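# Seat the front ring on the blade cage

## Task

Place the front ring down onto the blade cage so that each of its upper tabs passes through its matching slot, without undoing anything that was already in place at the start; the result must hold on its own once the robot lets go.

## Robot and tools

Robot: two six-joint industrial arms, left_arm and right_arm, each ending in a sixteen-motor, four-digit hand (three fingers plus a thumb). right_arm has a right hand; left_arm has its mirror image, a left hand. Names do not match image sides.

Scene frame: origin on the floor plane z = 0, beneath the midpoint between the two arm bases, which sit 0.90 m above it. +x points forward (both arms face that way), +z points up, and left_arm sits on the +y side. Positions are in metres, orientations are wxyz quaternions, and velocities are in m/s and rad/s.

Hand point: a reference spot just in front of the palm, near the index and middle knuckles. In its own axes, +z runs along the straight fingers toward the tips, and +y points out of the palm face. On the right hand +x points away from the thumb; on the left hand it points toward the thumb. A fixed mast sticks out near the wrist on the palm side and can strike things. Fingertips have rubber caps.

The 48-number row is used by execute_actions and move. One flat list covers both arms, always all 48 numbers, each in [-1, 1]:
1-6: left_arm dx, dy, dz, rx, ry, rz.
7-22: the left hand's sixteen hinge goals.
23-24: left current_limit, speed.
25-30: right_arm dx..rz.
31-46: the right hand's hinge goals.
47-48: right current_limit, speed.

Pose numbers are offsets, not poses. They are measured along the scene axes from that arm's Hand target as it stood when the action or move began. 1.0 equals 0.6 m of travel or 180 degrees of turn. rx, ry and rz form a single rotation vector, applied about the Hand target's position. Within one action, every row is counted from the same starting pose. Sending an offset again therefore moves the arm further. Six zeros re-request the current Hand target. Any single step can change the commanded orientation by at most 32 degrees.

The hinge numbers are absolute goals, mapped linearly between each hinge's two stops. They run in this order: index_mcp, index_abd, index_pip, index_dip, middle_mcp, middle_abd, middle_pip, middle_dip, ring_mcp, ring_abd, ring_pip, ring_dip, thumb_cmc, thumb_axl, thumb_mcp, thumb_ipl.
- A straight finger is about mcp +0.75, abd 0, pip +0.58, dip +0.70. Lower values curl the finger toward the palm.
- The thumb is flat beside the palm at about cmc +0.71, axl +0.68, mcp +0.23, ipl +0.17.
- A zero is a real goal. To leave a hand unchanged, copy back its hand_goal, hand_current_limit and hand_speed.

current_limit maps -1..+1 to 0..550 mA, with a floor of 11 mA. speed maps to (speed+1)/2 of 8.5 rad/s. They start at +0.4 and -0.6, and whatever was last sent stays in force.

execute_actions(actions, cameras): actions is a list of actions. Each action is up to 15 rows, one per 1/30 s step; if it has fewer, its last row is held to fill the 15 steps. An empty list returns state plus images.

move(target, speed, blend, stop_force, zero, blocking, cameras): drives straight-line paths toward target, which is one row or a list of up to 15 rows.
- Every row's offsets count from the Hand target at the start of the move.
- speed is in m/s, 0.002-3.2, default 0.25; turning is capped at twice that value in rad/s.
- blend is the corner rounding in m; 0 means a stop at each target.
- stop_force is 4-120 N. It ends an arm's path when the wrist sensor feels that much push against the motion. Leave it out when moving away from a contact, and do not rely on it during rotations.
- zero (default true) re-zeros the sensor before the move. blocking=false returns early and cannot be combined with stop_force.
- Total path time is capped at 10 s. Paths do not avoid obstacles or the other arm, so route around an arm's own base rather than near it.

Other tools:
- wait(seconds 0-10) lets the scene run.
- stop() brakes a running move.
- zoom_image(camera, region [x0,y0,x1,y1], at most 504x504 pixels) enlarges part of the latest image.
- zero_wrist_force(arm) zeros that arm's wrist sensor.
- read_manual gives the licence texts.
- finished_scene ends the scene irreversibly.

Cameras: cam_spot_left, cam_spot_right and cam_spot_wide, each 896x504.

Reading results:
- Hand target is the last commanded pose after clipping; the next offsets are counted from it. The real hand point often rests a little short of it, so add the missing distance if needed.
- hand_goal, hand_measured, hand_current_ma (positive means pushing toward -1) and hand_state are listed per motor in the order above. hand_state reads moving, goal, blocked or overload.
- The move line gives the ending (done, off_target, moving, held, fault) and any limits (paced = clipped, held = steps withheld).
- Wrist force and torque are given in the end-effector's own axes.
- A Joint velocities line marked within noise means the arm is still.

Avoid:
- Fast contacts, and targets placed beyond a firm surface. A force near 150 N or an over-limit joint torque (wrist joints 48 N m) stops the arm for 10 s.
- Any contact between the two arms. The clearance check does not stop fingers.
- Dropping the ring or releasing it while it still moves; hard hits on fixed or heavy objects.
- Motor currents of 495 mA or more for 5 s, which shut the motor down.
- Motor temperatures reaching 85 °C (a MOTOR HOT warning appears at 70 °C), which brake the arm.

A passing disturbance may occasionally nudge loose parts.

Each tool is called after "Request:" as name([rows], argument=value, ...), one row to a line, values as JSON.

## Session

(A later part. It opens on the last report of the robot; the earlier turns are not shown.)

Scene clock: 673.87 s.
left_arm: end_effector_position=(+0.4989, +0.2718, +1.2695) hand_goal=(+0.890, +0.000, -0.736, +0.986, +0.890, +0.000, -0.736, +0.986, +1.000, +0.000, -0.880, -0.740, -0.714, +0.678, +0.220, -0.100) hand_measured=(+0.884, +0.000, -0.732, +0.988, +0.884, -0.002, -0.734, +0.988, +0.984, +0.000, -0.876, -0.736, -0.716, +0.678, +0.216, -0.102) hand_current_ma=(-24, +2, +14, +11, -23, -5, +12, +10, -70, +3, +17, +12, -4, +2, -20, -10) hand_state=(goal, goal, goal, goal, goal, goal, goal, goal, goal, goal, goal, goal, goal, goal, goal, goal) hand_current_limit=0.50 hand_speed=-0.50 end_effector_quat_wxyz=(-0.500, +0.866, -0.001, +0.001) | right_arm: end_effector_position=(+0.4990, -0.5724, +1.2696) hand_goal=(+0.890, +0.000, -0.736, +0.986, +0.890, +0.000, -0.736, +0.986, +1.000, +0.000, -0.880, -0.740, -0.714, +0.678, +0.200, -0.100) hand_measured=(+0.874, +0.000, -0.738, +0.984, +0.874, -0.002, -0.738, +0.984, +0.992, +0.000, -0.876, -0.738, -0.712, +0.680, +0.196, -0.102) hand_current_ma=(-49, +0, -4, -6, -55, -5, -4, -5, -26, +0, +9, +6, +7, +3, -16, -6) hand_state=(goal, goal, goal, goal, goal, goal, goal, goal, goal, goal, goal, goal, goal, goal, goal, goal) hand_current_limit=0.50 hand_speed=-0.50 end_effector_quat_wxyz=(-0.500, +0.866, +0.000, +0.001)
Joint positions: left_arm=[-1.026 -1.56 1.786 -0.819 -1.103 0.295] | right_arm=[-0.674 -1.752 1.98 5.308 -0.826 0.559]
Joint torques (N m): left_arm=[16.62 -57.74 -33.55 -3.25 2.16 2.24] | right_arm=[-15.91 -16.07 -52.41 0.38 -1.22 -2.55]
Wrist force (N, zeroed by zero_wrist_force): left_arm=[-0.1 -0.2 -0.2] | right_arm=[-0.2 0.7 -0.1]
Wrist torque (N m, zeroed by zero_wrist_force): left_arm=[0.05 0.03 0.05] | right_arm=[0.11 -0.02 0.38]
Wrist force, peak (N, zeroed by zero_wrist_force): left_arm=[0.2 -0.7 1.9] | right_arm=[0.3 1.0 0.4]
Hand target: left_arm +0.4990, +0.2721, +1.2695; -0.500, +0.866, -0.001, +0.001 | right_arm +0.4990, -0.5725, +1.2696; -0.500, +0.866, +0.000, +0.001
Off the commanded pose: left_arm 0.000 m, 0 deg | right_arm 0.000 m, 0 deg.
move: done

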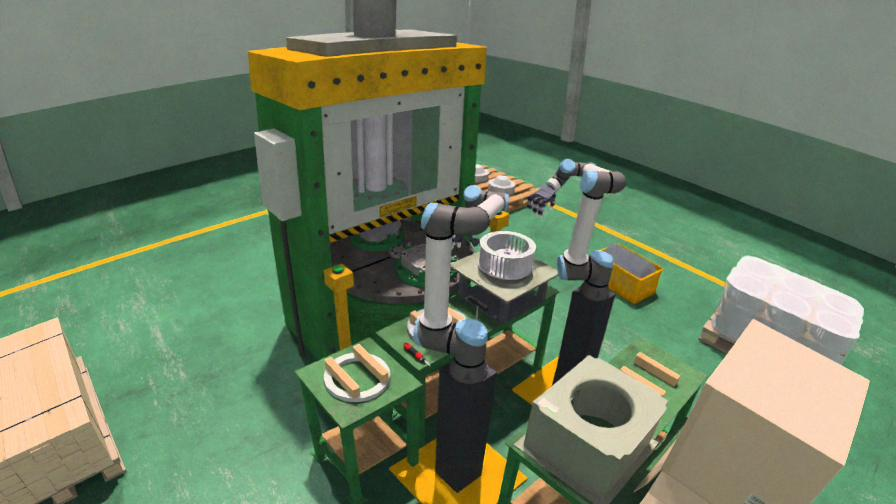

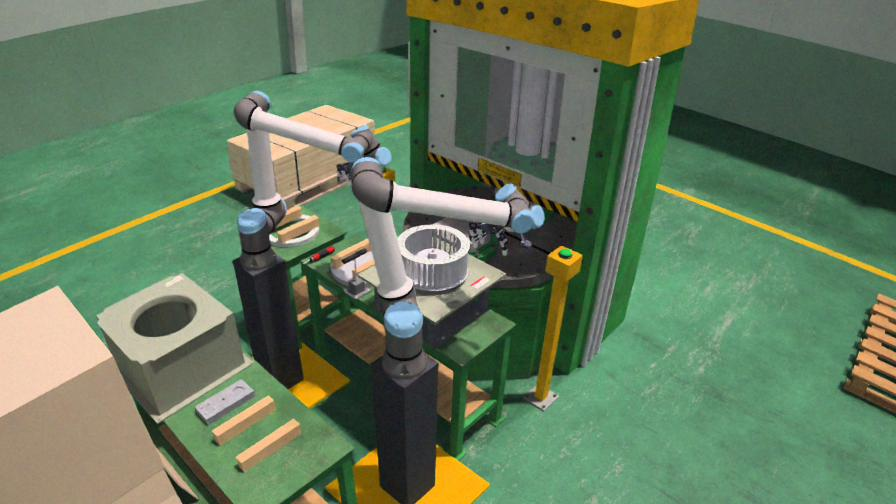

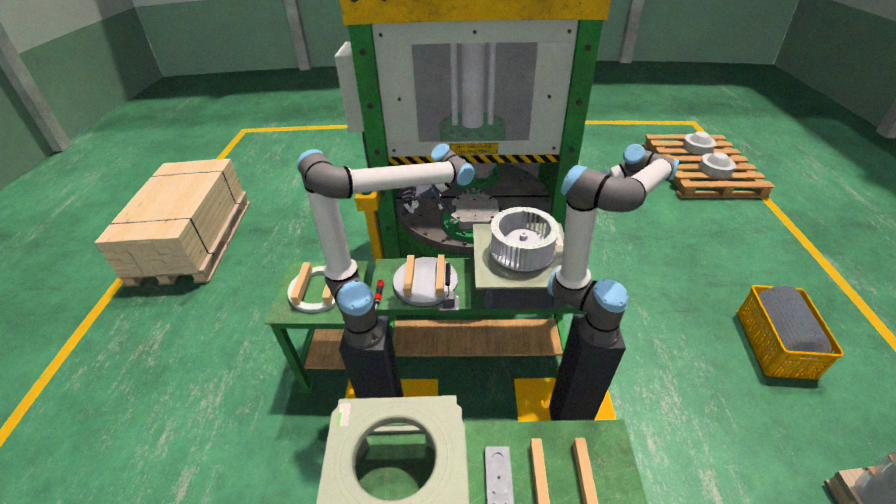

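Request:
zoom_image(camera="cam_spot_wide", region=[520, 206, 548, 226])

Request:
zoom_image(camera="cam_spot_left", region=[504, 228, 532, 248])

Request:
zoom_image(camera="cam_spot_right", region=[430, 222, 458, 242])

Request:
zoom_image(camera="cam_spot_right", region=[404, 252, 432, 272])

Request:
zoom_image(camera="cam_spot_wide", region=[492, 238, 520, 258])

Scaled by 18.000.

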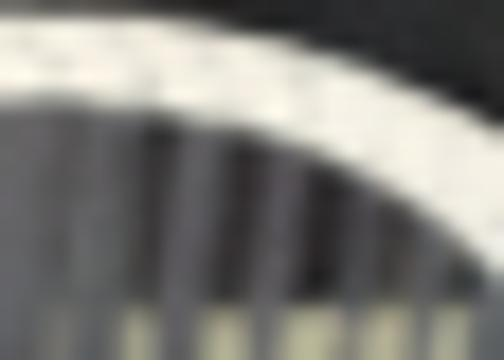

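Scaled by 18.000.

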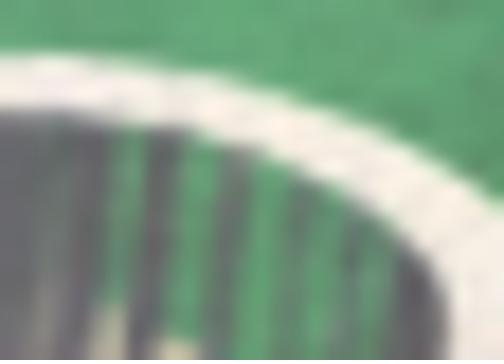

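Scaled by 18.000.

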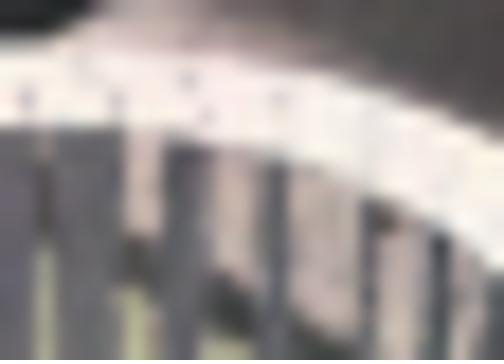

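Scaled by 18.000.

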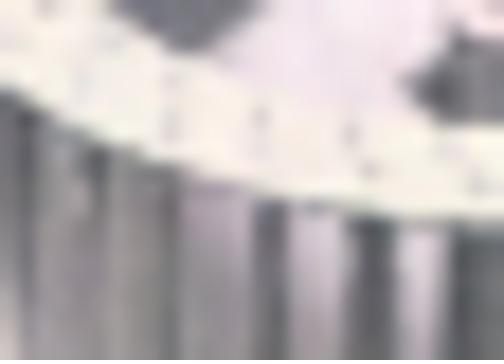

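Scaled by 18.000.

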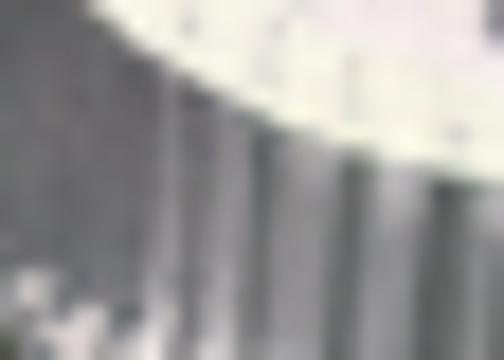

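Request:
move([
  [0,-0.6,0,0,0,0,0.93,0,-0.70,0.986,0.93,0,-0.70,0.986,1.0,0,-0.88,-0.74,-0.714,0.678,0.22,-0.1,0.5,-0.5,0,0.08,0,0,0,0,0.93,0,-0.70,0.986,0.93,0,-0.70,0.986,1.0,0,-0.88,-0.74,-0.714,0.678,0.20,-0.1,0.5,-0.5],
  [0,-0.6,-0.1992,0,0,0,0.93,0,-0.70,0.986,0.93,0,-0.70,0.986,1.0,0,-0.88,-0.74,-0.714,0.678,0.22,-0.1,0.5,-0.5,0,0.1108,-0.1992,0,0,0,0.93,0,-0.70,0.986,0.93,0,-0.70,0.986,1.0,0,-0.88,-0.74,-0.714,0.678,0.20,-0.1,0.5,-0.5],
], speed=0.25)

Request:
move(target=[0,-0.03,0,0,0,0,0.89,0,-0.737,0.986,0.89,0,-0.737,0.986,1.0,0,-0.88,-0.74,-0.714,0.678,0.22,-0.1,0.5,-0.5,0,0.03,0,0,0,0,0.89,0,-0.737,0.986,0.89,0,-0.737,0.986,1.0,0,-0.88,-0.74,-0.714,0.678,0.20,-0.1,0.5,-0.5], speed=0.06)

Request:
zero_wrist_force(arm="left_arm")

Request:
zero_wrist_force(arm="right_arm")

Scene clock: 678.53 s.
left_arm: end_effector_position=(+0.4990, -0.0879, +1.1501) hand_goal=(+0.930, +0.000, -0.700, +0.986, +0.930, +0.000, -0.700, +0.986, +1.000, +0.000, -0.880, -0.740, -0.714, +0.678, +0.220, -0.100) hand_measured=(+0.912, +0.000, -0.702, +0.988, +0.914, -0.002, -0.702, +0.988, +0.984, +0.000, -0.876, -0.736, -0.716, +0.678, +0.216, -0.102) hand_current_ma=(-80, +2, -10, +11, -77, -5, -8, +10, -70, +3, +17, +12, -4, +2, -20, -10) hand_state=(goal, goal, goal, goal, goal, goal, goal, goal, goal, goal, goal, goal, goal, goal, goal, goal) hand_current_limit=0.50 hand_speed=-0.50 end_effector_quat_wxyz=(-0.500, +0.866, -0.001, +0.001) | right_arm: end_effector_position=(+0.4990, -0.5060, +1.1502) hand_goal=(+0.930, +0.000, -0.700, +0.986, +0.930, +0.000, -0.700, +0.986, +1.000, +0.000, -0.880, -0.740, -0.714, +0.678, +0.200, -0.100) hand_measured=(+0.914, +0.000, -0.702, +0.984, +0.914, -0.002, -0.702, +0.984, +0.992, +0.000, -0.876, -0.738, -0.712, +0.680, +0.196, -0.102) hand_current_ma=(-50, +0, -5, -6, -56, -5, -5, -5, -26, +0, +9, +6, +7, +3, -16, -6) hand_state=(goal, goal, goal, goal, goal, goal, goal, goal, goal, goal, goal, goal, goal, goal, goal, goal) hand_current_limit=0.50 hand_speed=-0.50 end_effector_quat_wxyz=(-0.500, +0.866, +0.000, +0.001)
Joint positions: left_arm=[-1.226 -1.039 1.322 -0.833 -1.271 0.179] | right_arm=[-0.57 -1.719 2.187 4.995 -0.752 0.663]
Joint torques (N m): left_arm=[-13.69 -73.76 -32.23 -2.68 2.18 2.53] | right_arm=[12.2 -13.51 -28.86 -4.18 3.67 3.09]
Wrist force (N, zeroed by zero_wrist_force): left_arm=[0.2 0.0 -0.1] | right_arm=[0.1 0.1 0.1]
Wrist torque (N m, zeroed by zero_wrist_force): left_arm=[0.04 -0.05 0.11] | right_arm=[0.02 -0.01 0.03]
Wrist force, peak (N, zeroed by zero_wrist_force): left_arm=[0.6 1.2 1.1] | right_arm=[-0.1 1.5 0.7]
Hand target: left_arm +0.4990, -0.0879, +1.1500; -0.500, +0.866, -0.001, +0.001 | right_arm +0.4990, -0.5060, +1.1500; -0.500, +0.866, +0.000, +0.001
Off the commanded pose: left_arm 0.000 m, 0 deg | right_arm 0.000 m, 0 deg.
move: done

Scene clock: 679.50 s.
left_arm: end_effector_position=(+0.4990, -0.1057, +1.1500) hand_goal=(+0.890, +0.000, -0.736, +0.986, +0.890, +0.000, -0.736, +0.986, +1.000, +0.000, -0.880, -0.740, -0.714, +0.678, +0.220, -0.100) hand_measured=(+0.884, +0.000, -0.732, +0.988, +0.886, -0.002, -0.732, +0.988, +0.984, +0.000, -0.876, -0.736, -0.716, +0.678, +0.216, -0.102) hand_current_ma=(-23, +2, +17, +11, -22, -5, +14, +10, -70, +3, +17, +12, -4, +2, -20, -10) hand_state=(goal, goal, goal, goal, goal, goal, goal, goal, goal, goal, goal, goal, goal, goal, goal, goal) hand_current_limit=0.50 hand_speed=-0.50 end_effector_quat_wxyz=(-0.500, +0.866, -0.001, +0.001) | right_arm: end_effector_position=(+0.4990, -0.4882, +1.1500) hand_goal=(+0.890, +0.000, -0.736, +0.986, +0.890, +0.000, -0.736, +0.986, +1.000, +0.000, -0.880, -0.740, -0.714, +0.678, +0.200, -0.100) hand_measured=(+0.886, +0.000, -0.732, +0.984, +0.884, -0.002, -0.732, +0.984, +0.992, +0.000, -0.876, -0.738, -0.712, +0.680, +0.196, -0.102) hand_current_ma=(-12, +0, +8, -6, -14, -5, +7, -5, -26, +0, +9, +6, +7, +3, -16, -6) hand_state=(goal, goal, goal, goal, goal, goal, goal, goal, goal, goal, goal, goal, goal, goal, goal, goal) hand_current_limit=0.50 hand_speed=-0.50 end_effector_quat_wxyz=(-0.500, +0.866, +0.000, +0.001)
Joint positions: left_arm=[-1.232 -1.013 1.282 -0.818 -1.276 0.175] | right_arm=[-0.54 -1.728 2.199 4.968 -0.731 0.696]
Joint torques (N m): left_arm=[-15.18 -78.15 -47.25 1.61 -1.8 -2.15] | right_arm=[10.7 -37.65 -27.71 -4.33 3.71 3.42]
Wrist force (N, zeroed by zero_wrist_force): left_arm=[0.0 -0.4 0.4] | right_arm=[-0.1 -0.1 0.3]
Wrist torque (N m, zeroed by zero_wrist_force): left_arm=[-0.07 0.00 0.13] | right_arm=[-0.04 0.01 0.00]
Wrist force, peak (N, zeroed by zero_wrist_force): left_arm=[0.2 -0.4 0.6] | right_arm=[0.1 0.8 -0.3]
Hand target: left_arm +0.4990, -0.1059, +1.1500; -0.500, +0.866, -0.001, +0.001 | right_arm +0.4990, -0.4880, +1.1500; -0.500, +0.866, +0.000, +0.001
Off the commanded pose: left_arm 0.000 m, 0 deg | right_arm 0.000 m, 0 deg.
move: done

Wrist force sensor zeroed.

Wrist force sensor zeroed.

Request:
move(target=[0,-0.02783,0,0,0,0,0.89,0,-0.737,0.986,0.89,0,-0.737,0.986,1.0,0,-0.88,-0.74,-0.714,0.678,0.22,-0.1,0.5,-0.5,0,0.014667,0,0,0,0,0.89,0,-0.737,0.986,0.89,0,-0.737,0.986,1.0,0,-0.88,-0.74,-0.714,0.678,0.20,-0.1,0.5,-0.5], speed=0.02)

Request:
move([
  [-0.004167,-0.002333,0,0,0,0,0.89,0,-0.737,0.986,0.89,0,-0.737,0.986,1.0,0,-0.88,-0.74,-0.714,0.678,0.22,-0.1,0.5,-0.5,-0.004167,-0.002333,0,0,0,0,0.89,0,-0.737,0.986,0.89,0,-0.737,0.986,1.0,0,-0.88,-0.74,-0.714,0.678,0.20,-0.1,0.5,-0.5],
  [0.004167,-0.002,0,0,0,0,0.89,0,-0.737,0.986,0.89,0,-0.737,0.986,1.0,0,-0.88,-0.74,-0.714,0.678,0.22,-0.1,0.5,-0.5,0.004167,-0.002,0,0,0,0,0.89,0,-0.737,0.986,0.89,0,-0.737,0.986,1.0,0,-0.88,-0.74,-0.714,0.678,0.20,-0.1,0.5,-0.5],
  [-0.004167,-0.001667,0,0,0,0,0.89,0,-0.737,0.986,0.89,0,-0.737,0.986,1.0,0,-0.88,-0.74,-0.714,0.678,0.22,-0.1,0.5,-0.5,-0.004167,-0.001667,0,0,0,0,0.89,0,-0.737,0.986,0.89,0,-0.737,0.986,1.0,0,-0.88,-0.74,-0.714,0.678,0.20,-0.1,0.5,-0.5],
  [0.004167,-0.001333,0,0,0,0,0.89,0,-0.737,0.986,0.89,0,-0.737,0.986,1.0,0,-0.88,-0.74,-0.714,0.678,0.22,-0.1,0.5,-0.5,0.004167,-0.001333,0,0,0,0,0.89,0,-0.737,0.986,0.89,0,-0.737,0.986,1.0,0,-0.88,-0.74,-0.714,0.678,0.20,-0.1,0.5,-0.5],
  [-0.004167,-0.001,0,0,0,0,0.89,0,-0.737,0.986,0.89,0,-0.737,0.986,1.0,0,-0.88,-0.74,-0.714,0.678,0.22,-0.1,0.5,-0.5,-0.004167,-0.001,0,0,0,0,0.89,0,-0.737,0.986,0.89,0,-0.737,0.986,1.0,0,-0.88,-0.74,-0.714,0.678,0.20,-0.1,0.5,-0.5],
  [0.004167,-0.000667,0,0,0,0,0.89,0,-0.737,0.986,0.89,0,-0.737,0.986,1.0,0,-0.88,-0.74,-0.714,0.678,0.22,-0.1,0.5,-0.5,0.004167,-0.000667,0,0,0,0,0.89,0,-0.737,0.986,0.89,0,-0.737,0.986,1.0,0,-0.88,-0.74,-0.714,0.678,0.20,-0.1,0.5,-0.5],
  [-0.004167,-0.000333,0,0,0,0,0.89,0,-0.737,0.986,0.89,0,-0.737,0.986,1.0,0,-0.88,-0.74,-0.714,0.678,0.22,-0.1,0.5,-0.5,-0.004167,-0.000333,0,0,0,0,0.89,0,-0.737,0.986,0.89,0,-0.737,0.986,1.0,0,-0.88,-0.74,-0.714,0.678,0.20,-0.1,0.5,-0.5],
  [0.004167,0,0,0,0,0,0.89,0,-0.737,0.986,0.89,0,-0.737,0.986,1.0,0,-0.88,-0.74,-0.714,0.678,0.22,-0.1,0.5,-0.5,0.004167,0,0,0,0,0,0.89,0,-0.737,0.986,0.89,0,-0.737,0.986,1.0,0,-0.88,-0.74,-0.714,0.678,0.20,-0.1,0.5,-0.5],
  [-0.004167,0.000333,0,0,0,0,0.89,0,-0.737,0.986,0.89,0,-0.737,0.986,1.0,0,-0.88,-0.74,-0.714,0.678,0.22,-0.1,0.5,-0.5,-0.004167,0.000333,0,0,0,0,0.89,0,-0.737,0.986,0.89,0,-0.737,0.986,1.0,0,-0.88,-0.74,-0.714,0.678,0.20,-0.1,0.5,-0.5],
  [0.004167,0.000667,0,0,0,0,0.89,0,-0.737,0.986,0.89,0,-0.737,0.986,1.0,0,-0.88,-0.74,-0.714,0.678,0.22,-0.1,0.5,-0.5,0.004167,0.000667,0,0,0,0,0.89,0,-0.737,0.986,0.89,0,-0.737,0.986,1.0,0,-0.88,-0.74,-0.714,0.678,0.20,-0.1,0.5,-0.5],
  [-0.004167,0.001,0,0,0,0,0.89,0,-0.737,0.986,0.89,0,-0.737,0.986,1.0,0,-0.88,-0.74,-0.714,0.678,0.22,-0.1,0.5,-0.5,-0.004167,0.001,0,0,0,0,0.89,0,-0.737,0.986,0.89,0,-0.737,0.986,1.0,0,-0.88,-0.74,-0.714,0.678,0.20,-0.1,0.5,-0.5],
  [0.004167,0.001333,0,0,0,0,0.89,0,-0.737,0.986,0.89,0,-0.737,0.986,1.0,0,-0.88,-0.74,-0.714,0.678,0.22,-0.1,0.5,-0.5,0.004167,0.001333,0,0,0,0,0.89,0,-0.737,0.986,0.89,0,-0.737,0.986,1.0,0,-0.88,-0.74,-0.714,0.678,0.20,-0.1,0.5,-0.5],
  [-0.004167,0.001667,0,0,0,0,0.89,0,-0.737,0.986,0.89,0,-0.737,0.986,1.0,0,-0.88,-0.74,-0.714,0.678,0.22,-0.1,0.5,-0.5,-0.004167,0.001667,0,0,0,0,0.89,0,-0.737,0.986,0.89,0,-0.737,0.986,1.0,0,-0.88,-0.74,-0.714,0.678,0.20,-0.1,0.5,-0.5],
  [0.004167,0.002,0,0,0,0,0.89,0,-0.737,0.986,0.89,0,-0.737,0.986,1.0,0,-0.88,-0.74,-0.714,0.678,0.22,-0.1,0.5,-0.5,0.004167,0.002,0,0,0,0,0.89,0,-0.737,0.986,0.89,0,-0.737,0.986,1.0,0,-0.88,-0.74,-0.714,0.678,0.20,-0.1,0.5,-0.5],
  [0,0.002333,0,0,0,0,0.89,0,-0.737,0.986,0.89,0,-0.737,0.986,1.0,0,-0.88,-0.74,-0.714,0.678,0.22,-0.1,0.5,-0.5,0,0.002333,0,0,0,0,0.89,0,-0.737,0.986,0.89,0,-0.737,0.986,1.0,0,-0.88,-0.74,-0.714,0.678,0.20,-0.1,0.5,-0.5],
], speed=0.012, blend=0.0005, cameras=["cam_spot_right"])

Request:
zoom_image(camera="cam_spot_right", region=[390, 220, 480, 280])

Request:
zoom_image(camera="cam_spot_right", region=[404, 252, 432, 272])

Scene clock: 682.80 s.
left_arm: end_effector_position=(+0.4990, -0.1224, +1.1500) hand_goal=(+0.890, +0.000, -0.736, +0.986, +0.890, +0.000, -0.736, +0.986, +1.000, +0.000, -0.880, -0.740, -0.714, +0.678, +0.220, -0.100) hand_measured=(+0.904, +0.000, -0.716, +0.994, +0.904, -0.002, -0.718, +0.994, +0.984, +0.000, -0.876, -0.736, -0.716, +0.678, +0.216, -0.102) hand_current_ma=(+66, +2, +87, +36, +71, -5, +78, +37, -70, +3, +17, +12, -4, +2, -20, -10) hand_state=(goal, goal, goal, goal, goal, goal, goal, goal, goal, goal, goal, goal, goal, goal, goal, goal) hand_current_limit=0.50 hand_speed=-0.50 end_effector_quat_wxyz=(-0.500, +0.866, -0.001, +0.001) | right_arm: end_effector_position=(+0.4990, -0.4793, +1.1500) hand_goal=(+0.890, +0.000, -0.736, +0.986, +0.890, +0.000, -0.736, +0.986, +1.000, +0.000, -0.880, -0.740, -0.714, +0.678, +0.200, -0.100) hand_measured=(+0.872, +0.000, -0.752, +0.980, +0.870, -0.002, -0.752, +0.980, +0.992, +0.000, -0.876, -0.738, -0.712, +0.680, +0.196, -0.102) hand_current_ma=(-61, +0, -47, -15, -71, -5, -48, -15, -26, +0, +9, +6, +7, +3, -16, -6) hand_state=(goal, goal, goal, goal, blocked, goal, goal, goal, goal, goal, goal, goal, goal, goal, goal, goal) hand_current_limit=0.50 hand_speed=-0.50 end_effector_quat_wxyz=(-0.500, +0.866, +0.000, +0.001)
Joint positions: left_arm=[-1.238 -0.989 1.242 -0.802 -1.281 0.172] | right_arm=[-0.525 -1.732 2.204 4.953 -0.721 0.713]
Joint torques (N m): left_arm=[-13.36 -80.91 -49.68 1.09 -1.7 -1.99] | right_arm=[13.08 -38.47 -26.75 -3.22 3.85 2.84]
Wrist force (N, zeroed by zero_wrist_force): left_arm=[-0.1 -1.1 2.6] | right_arm=[0.1 -0.1 -3.8]
Wrist torque (N m, zeroed by zero_wrist_force): left_arm=[0.06 0.01 -0.01] | right_arm=[0.15 -0.04 0.01]
Wrist force, peak (N, zeroed by zero_wrist_force): left_arm=[0.0 -1.2 2.6] | right_arm=[0.1 -0.1 -3.8]
Hand target: left_arm +0.4990, -0.1226, +1.1500; -0.500, +0.866, -0.001, +0.001 | right_arm +0.4990, -0.4792, +1.1500; -0.500, +0.866, +0.000, +0.001
Off the commanded pose: left_arm 0.000 m, 0 deg | right_arm 0.000 m, 0 deg.
move: done

Scene clock: 688.93 s.
left_arm: end_effector_position=(+0.4993, -0.1212, +1.1500) hand_goal=(+0.890, +0.000, -0.736, +0.986, +0.890, +0.000, -0.736, +0.986, +1.000, +0.000, -0.880, -0.740, -0.714, +0.678, +0.220, -0.100) hand_measured=(+0.904, +0.002, -0.716, +0.996, +0.906, +0.000, -0.718, +0.996, +0.984, +0.000, -0.876, -0.736, -0.716, +0.678, +0.216, -0.102) hand_current_ma=(+60, +5, +92, +42, +73, -3, +83, +42, -70, +3, +17, +12, -4, +2, -20, -10) hand_state=(goal, goal, blocked, goal, goal, goal, goal, goal, goal, goal, goal, goal, goal, goal, goal, goal) hand_current_limit=0.50 hand_speed=-0.50 end_effector_quat_wxyz=(-0.500, +0.866, -0.001, +0.001) | right_arm: end_effector_position=(+0.4993, -0.4778, +1.1501) hand_goal=(+0.890, +0.000, -0.736, +0.986, +0.890, +0.000, -0.736, +0.986, +1.000, +0.000, -0.880, -0.740, -0.714, +0.678, +0.200, -0.100) hand_measured=(+0.866, +0.002, -0.750, +0.980, +0.864, -0.002, -0.750, +0.980, +0.992, +0.000, -0.876, -0.738, -0.712, +0.680, +0.196, -0.102) hand_current_ma=(-88, +1, -41, -18, -92, -4, -45, -16, -26, +0, +9, +6, +7, +3, -16, -6) hand_state=(blocked, moving, goal, goal, blocked, moving, goal, goal, goal, goal, goal, goal, goal, goal, goal, goal) hand_current_limit=0.50 hand_speed=-0.50 end_effector_quat_wxyz=(-0.500, +0.866, +0.000, +0.001)
Joint positions: left_arm=[-1.237 -0.99 1.245 -0.803 -1.281 0.172] | right_arm=[-0.522 -1.732 2.205 4.95 -0.72 0.716]
Joint torques (N m): left_arm=[-17.96 -103.31 -33.25 -3.48 -1.75 -2] | right_arm=[-14.13 -37.89 -26.82 0.3 -0.78 -2.54]
Wrist force (N, zeroed by zero_wrist_force): left_arm=[0.9 -0.9 1.0] | right_arm=[1.4 1.4 -2.5]
Wrist torque (N m, zeroed by zero_wrist_force): left_arm=[0.06 0.04 -0.09] | right_arm=[-0.02 0.03 0.37]
Wrist force, peak (N, zeroed by zero_wrist_force): left_arm=[1.4 -2.4 2.5] | right_arm=[0.6 0.3 -4.0]
Hand target: left_arm +0.4990, -0.1212, +1.1500; -0.500, +0.866, -0.001, +0.001 | right_arm +0.4990, -0.4778, +1.1500; -0.500, +0.866, +0.000, +0.001
Off the commanded pose: left_arm 0.000 m, 0 deg | right_arm 0.000 m, 0 deg.
move: done
Images, in order (width x height): cam_spot_right 896x504.

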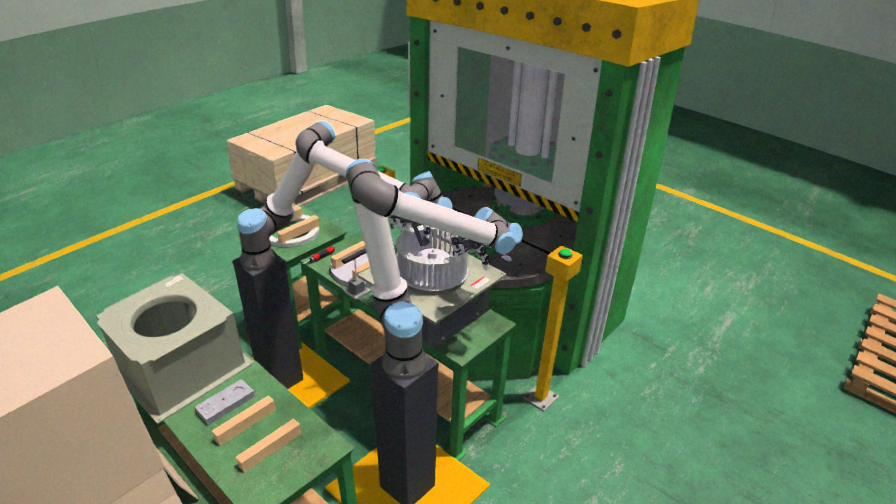

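Scaled by 5.600.

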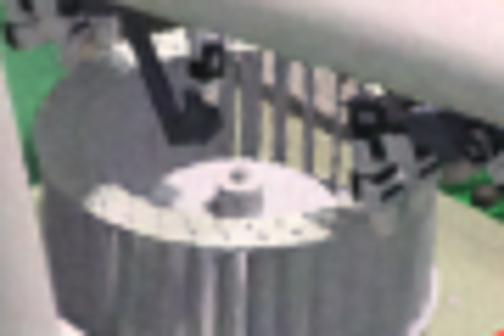

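Scaled by 18.000.

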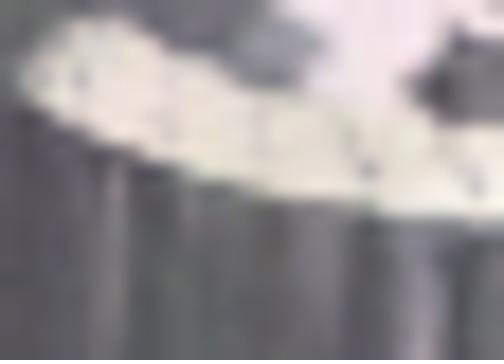

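Request:
move([
  [0.0051,-0.0024,0.001667,0,0,-0.008333,0.89,0,-0.737,0.986,0.89,0,-0.737,0.986,1.0,0,-0.88,-0.74,-0.714,0.678,0.22,-0.1,0.5,-0.5,-0.010458,-0.002196,0.001667,0,0,-0.008333,0.89,0,-0.737,0.986,0.89,0,-0.737,0.986,1.0,0,-0.88,-0.74,-0.714,0.678,0.20,-0.1,0.5,-0.5],
  [-0.0051,-0.0024,0.001667,0,0,0.008333,0.89,0,-0.737,0.986,0.89,0,-0.737,0.986,1.0,0,-0.88,-0.74,-0.714,0.678,0.22,-0.1,0.5,-0.5,0.010458,-0.002196,0.001667,0,0,0.008333,0.89,0,-0.737,0.986,0.89,0,-0.737,0.986,1.0,0,-0.88,-0.74,-0.714,0.678,0.20,-0.1,0.5,-0.5],
  [0.0061,-0.0024,0.001667,0,0,-0.008333,0.89,0,-0.737,0.986,0.89,0,-0.737,0.986,1.0,0,-0.88,-0.74,-0.714,0.678,0.22,-0.1,0.5,-0.5,-0.009458,-0.002196,0.001667,0,0,-0.008333,0.89,0,-0.737,0.986,0.89,0,-0.737,0.986,1.0,0,-0.88,-0.74,-0.714,0.678,0.20,-0.1,0.5,-0.5],
  [-0.0041,-0.0014,0.001667,0,0,0.008333,0.89,0,-0.737,0.986,0.89,0,-0.737,0.986,1.0,0,-0.88,-0.74,-0.714,0.678,0.22,-0.1,0.5,-0.5,0.011458,-0.001196,0.001667,0,0,0.008333,0.89,0,-0.737,0.986,0.89,0,-0.737,0.986,1.0,0,-0.88,-0.74,-0.714,0.678,0.20,-0.1,0.5,-0.5],
  [0.0051,-0.0014,0.001667,0,0,-0.008333,0.89,0,-0.737,0.986,0.89,0,-0.737,0.986,1.0,0,-0.88,-0.74,-0.714,0.678,0.22,-0.1,0.5,-0.5,-0.010458,-0.001196,0.001667,0,0,-0.008333,0.89,0,-0.737,0.986,0.89,0,-0.737,0.986,1.0,0,-0.88,-0.74,-0.714,0.678,0.20,-0.1,0.5,-0.5],
  [-0.0061,-0.0014,0.001667,0,0,0.008333,0.89,0,-0.737,0.986,0.89,0,-0.737,0.986,1.0,0,-0.88,-0.74,-0.714,0.678,0.22,-0.1,0.5,-0.5,0.009458,-0.001196,0.001667,0,0,0.008333,0.89,0,-0.737,0.986,0.89,0,-0.737,0.986,1.0,0,-0.88,-0.74,-0.714,0.678,0.20,-0.1,0.5,-0.5],
  [0.0041,-0.0024,0.001667,0,0,-0.008333,0.89,0,-0.737,0.986,0.89,0,-0.737,0.986,1.0,0,-0.88,-0.74,-0.714,0.678,0.22,-0.1,0.5,-0.5,-0.011458,-0.002196,0.001667,0,0,-0.008333,0.89,0,-0.737,0.986,0.89,0,-0.737,0.986,1.0,0,-0.88,-0.74,-0.714,0.678,0.20,-0.1,0.5,-0.5],
  [-0.0061,-0.0034,0.001667,0,0,0.008333,0.89,0,-0.737,0.986,0.89,0,-0.737,0.986,1.0,0,-0.88,-0.74,-0.714,0.678,0.22,-0.1,0.5,-0.5,0.009458,-0.003196,0.001667,0,0,0.008333,0.89,0,-0.737,0.986,0.89,0,-0.737,0.986,1.0,0,-0.88,-0.74,-0.714,0.678,0.20,-0.1,0.5,-0.5],
  [0.0051,-0.0034,0.001667,0,0,-0.008333,0.89,0,-0.737,0.986,0.89,0,-0.737,0.986,1.0,0,-0.88,-0.74,-0.714,0.678,0.22,-0.1,0.5,-0.5,-0.010458,-0.003196,0.001667,0,0,-0.008333,0.89,0,-0.737,0.986,0.89,0,-0.737,0.986,1.0,0,-0.88,-0.74,-0.714,0.678,0.20,-0.1,0.5,-0.5],
  [-0.0041,-0.0034,0.001667,0,0,0.008333,0.89,0,-0.737,0.986,0.89,0,-0.737,0.986,1.0,0,-0.88,-0.74,-0.714,0.678,0.22,-0.1,0.5,-0.5,0.011458,-0.003196,0.001667,0,0,0.008333,0.89,0,-0.737,0.986,0.89,0,-0.737,0.986,1.0,0,-0.88,-0.74,-0.714,0.678,0.20,-0.1,0.5,-0.5],
], speed=0.03, blend=0.0005, cameras=["cam_spot_right"])

Request:
zoom_image(camera="cam_spot_right", region=[436, 222, 454, 240])

Request:
zoom_image(camera="cam_spot_right", region=[404, 252, 432, 272])

Scene clock: 699.60 s.
left_arm: end_effector_position=(+0.4965, -0.1232, +1.1510) hand_goal=(+0.890, +0.000, -0.736, +0.986, +0.890, +0.000, -0.736, +0.986, +1.000, +0.000, -0.880, -0.740, -0.714, +0.678, +0.220, -0.100) hand_measured=(+0.904, +0.002, -0.718, +0.996, +0.904, +0.000, -0.718, +0.996, +0.984, +0.000, -0.876, -0.736, -0.716, +0.678, +0.216, -0.102) hand_current_ma=(+62, +5, +83, +42, +63, -3, +76, +42, -70, +3, +17, +12, -4, +2, -20, -10) hand_state=(goal, goal, goal, goal, goal, goal, goal, goal, goal, goal, goal, goal, goal, goal, goal, goal) hand_current_limit=0.50 hand_speed=-0.50 end_effector_quat_wxyz=(-0.500, +0.866, +0.010, -0.005) | right_arm: end_effector_position=(+0.5058, -0.4797, +1.1510) hand_goal=(+0.890, +0.000, -0.736, +0.986, +0.890, +0.000, -0.736, +0.986, +1.000, +0.000, -0.880, -0.740, -0.714, +0.678, +0.200, -0.100) hand_measured=(+0.866, +0.002, -0.746, +0.980, +0.864, +0.000, -0.750, +0.980, +0.992, +0.000, -0.876, -0.738, -0.712, +0.680, +0.196, -0.102) hand_current_ma=(-86, +3, -30, -18, -94, +0, -39, -16, -26, +0, +9, +6, +7, +3, -16, -6) hand_state=(blocked, goal, goal, goal, blocked, goal, goal, goal, goal, goal, goal, goal, goal, goal, goal, goal) hand_current_limit=0.50 hand_speed=-0.50 end_effector_quat_wxyz=(-0.500, +0.866, +0.011, -0.005) end_effector_velocity=(+0.001, +0.000, -0.001) end_effector_angular_velocity=(+0.002, +0.002, +0.003)
Joint positions: left_arm=[-1.237 -0.985 1.234 -0.794 -1.302 0.159] | right_arm=[-0.514 -1.711 2.183 4.966 -0.731 0.697]
Joint velocities: left_arm=[within noise] | right_arm=[0.002 0.006 -0.003 0.001 -0.001 -0.003]
Joint torques (N m): left_arm=[10 -79.98 -48.3 1.82 -1.69 -2.38] | right_arm=[15.9 -12.52 -48.13 0.06 -0.36 -2.69]
Wrist force (N, zeroed by zero_wrist_force): left_arm=[1.0 -1.4 0.6] | right_arm=[-0.6 0.5 -1.6]
Wrist torque (N m, zeroed by zero_wrist_force): left_arm=[0.13 0.01 0.03] | right_arm=[0.03 -0.08 0.36]
Wrist force, peak (N, zeroed by zero_wrist_force): left_arm=[0.9 -2.1 1.4] | right_arm=[1.9 1.6 -3.0]
Hand target: left_arm +0.4965, -0.1232, +1.1510; -0.500, +0.866, +0.010, -0.006 | right_arm +0.5059, -0.4797, +1.1510; -0.500, +0.866, +0.011, -0.006
Off the commanded pose: left_arm 0.000 m, 0 deg | right_arm 0.000 m, 0 deg.
move: done
Images, in order (width x height): cam_spot_right 896x504.

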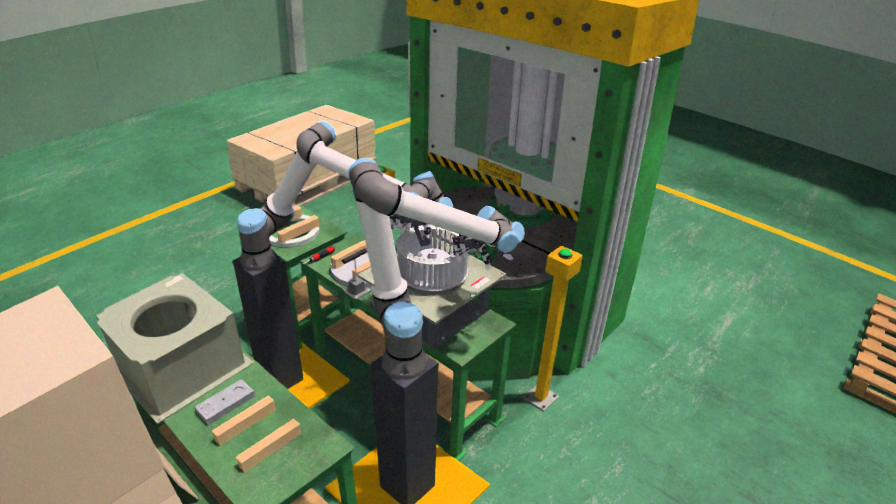

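Scaled by 28.000.

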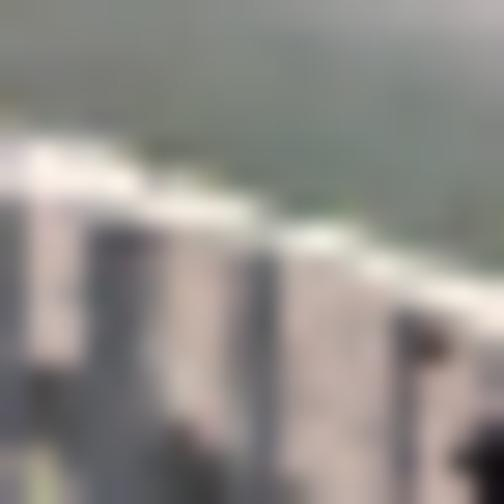

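Scaled by 18.000.

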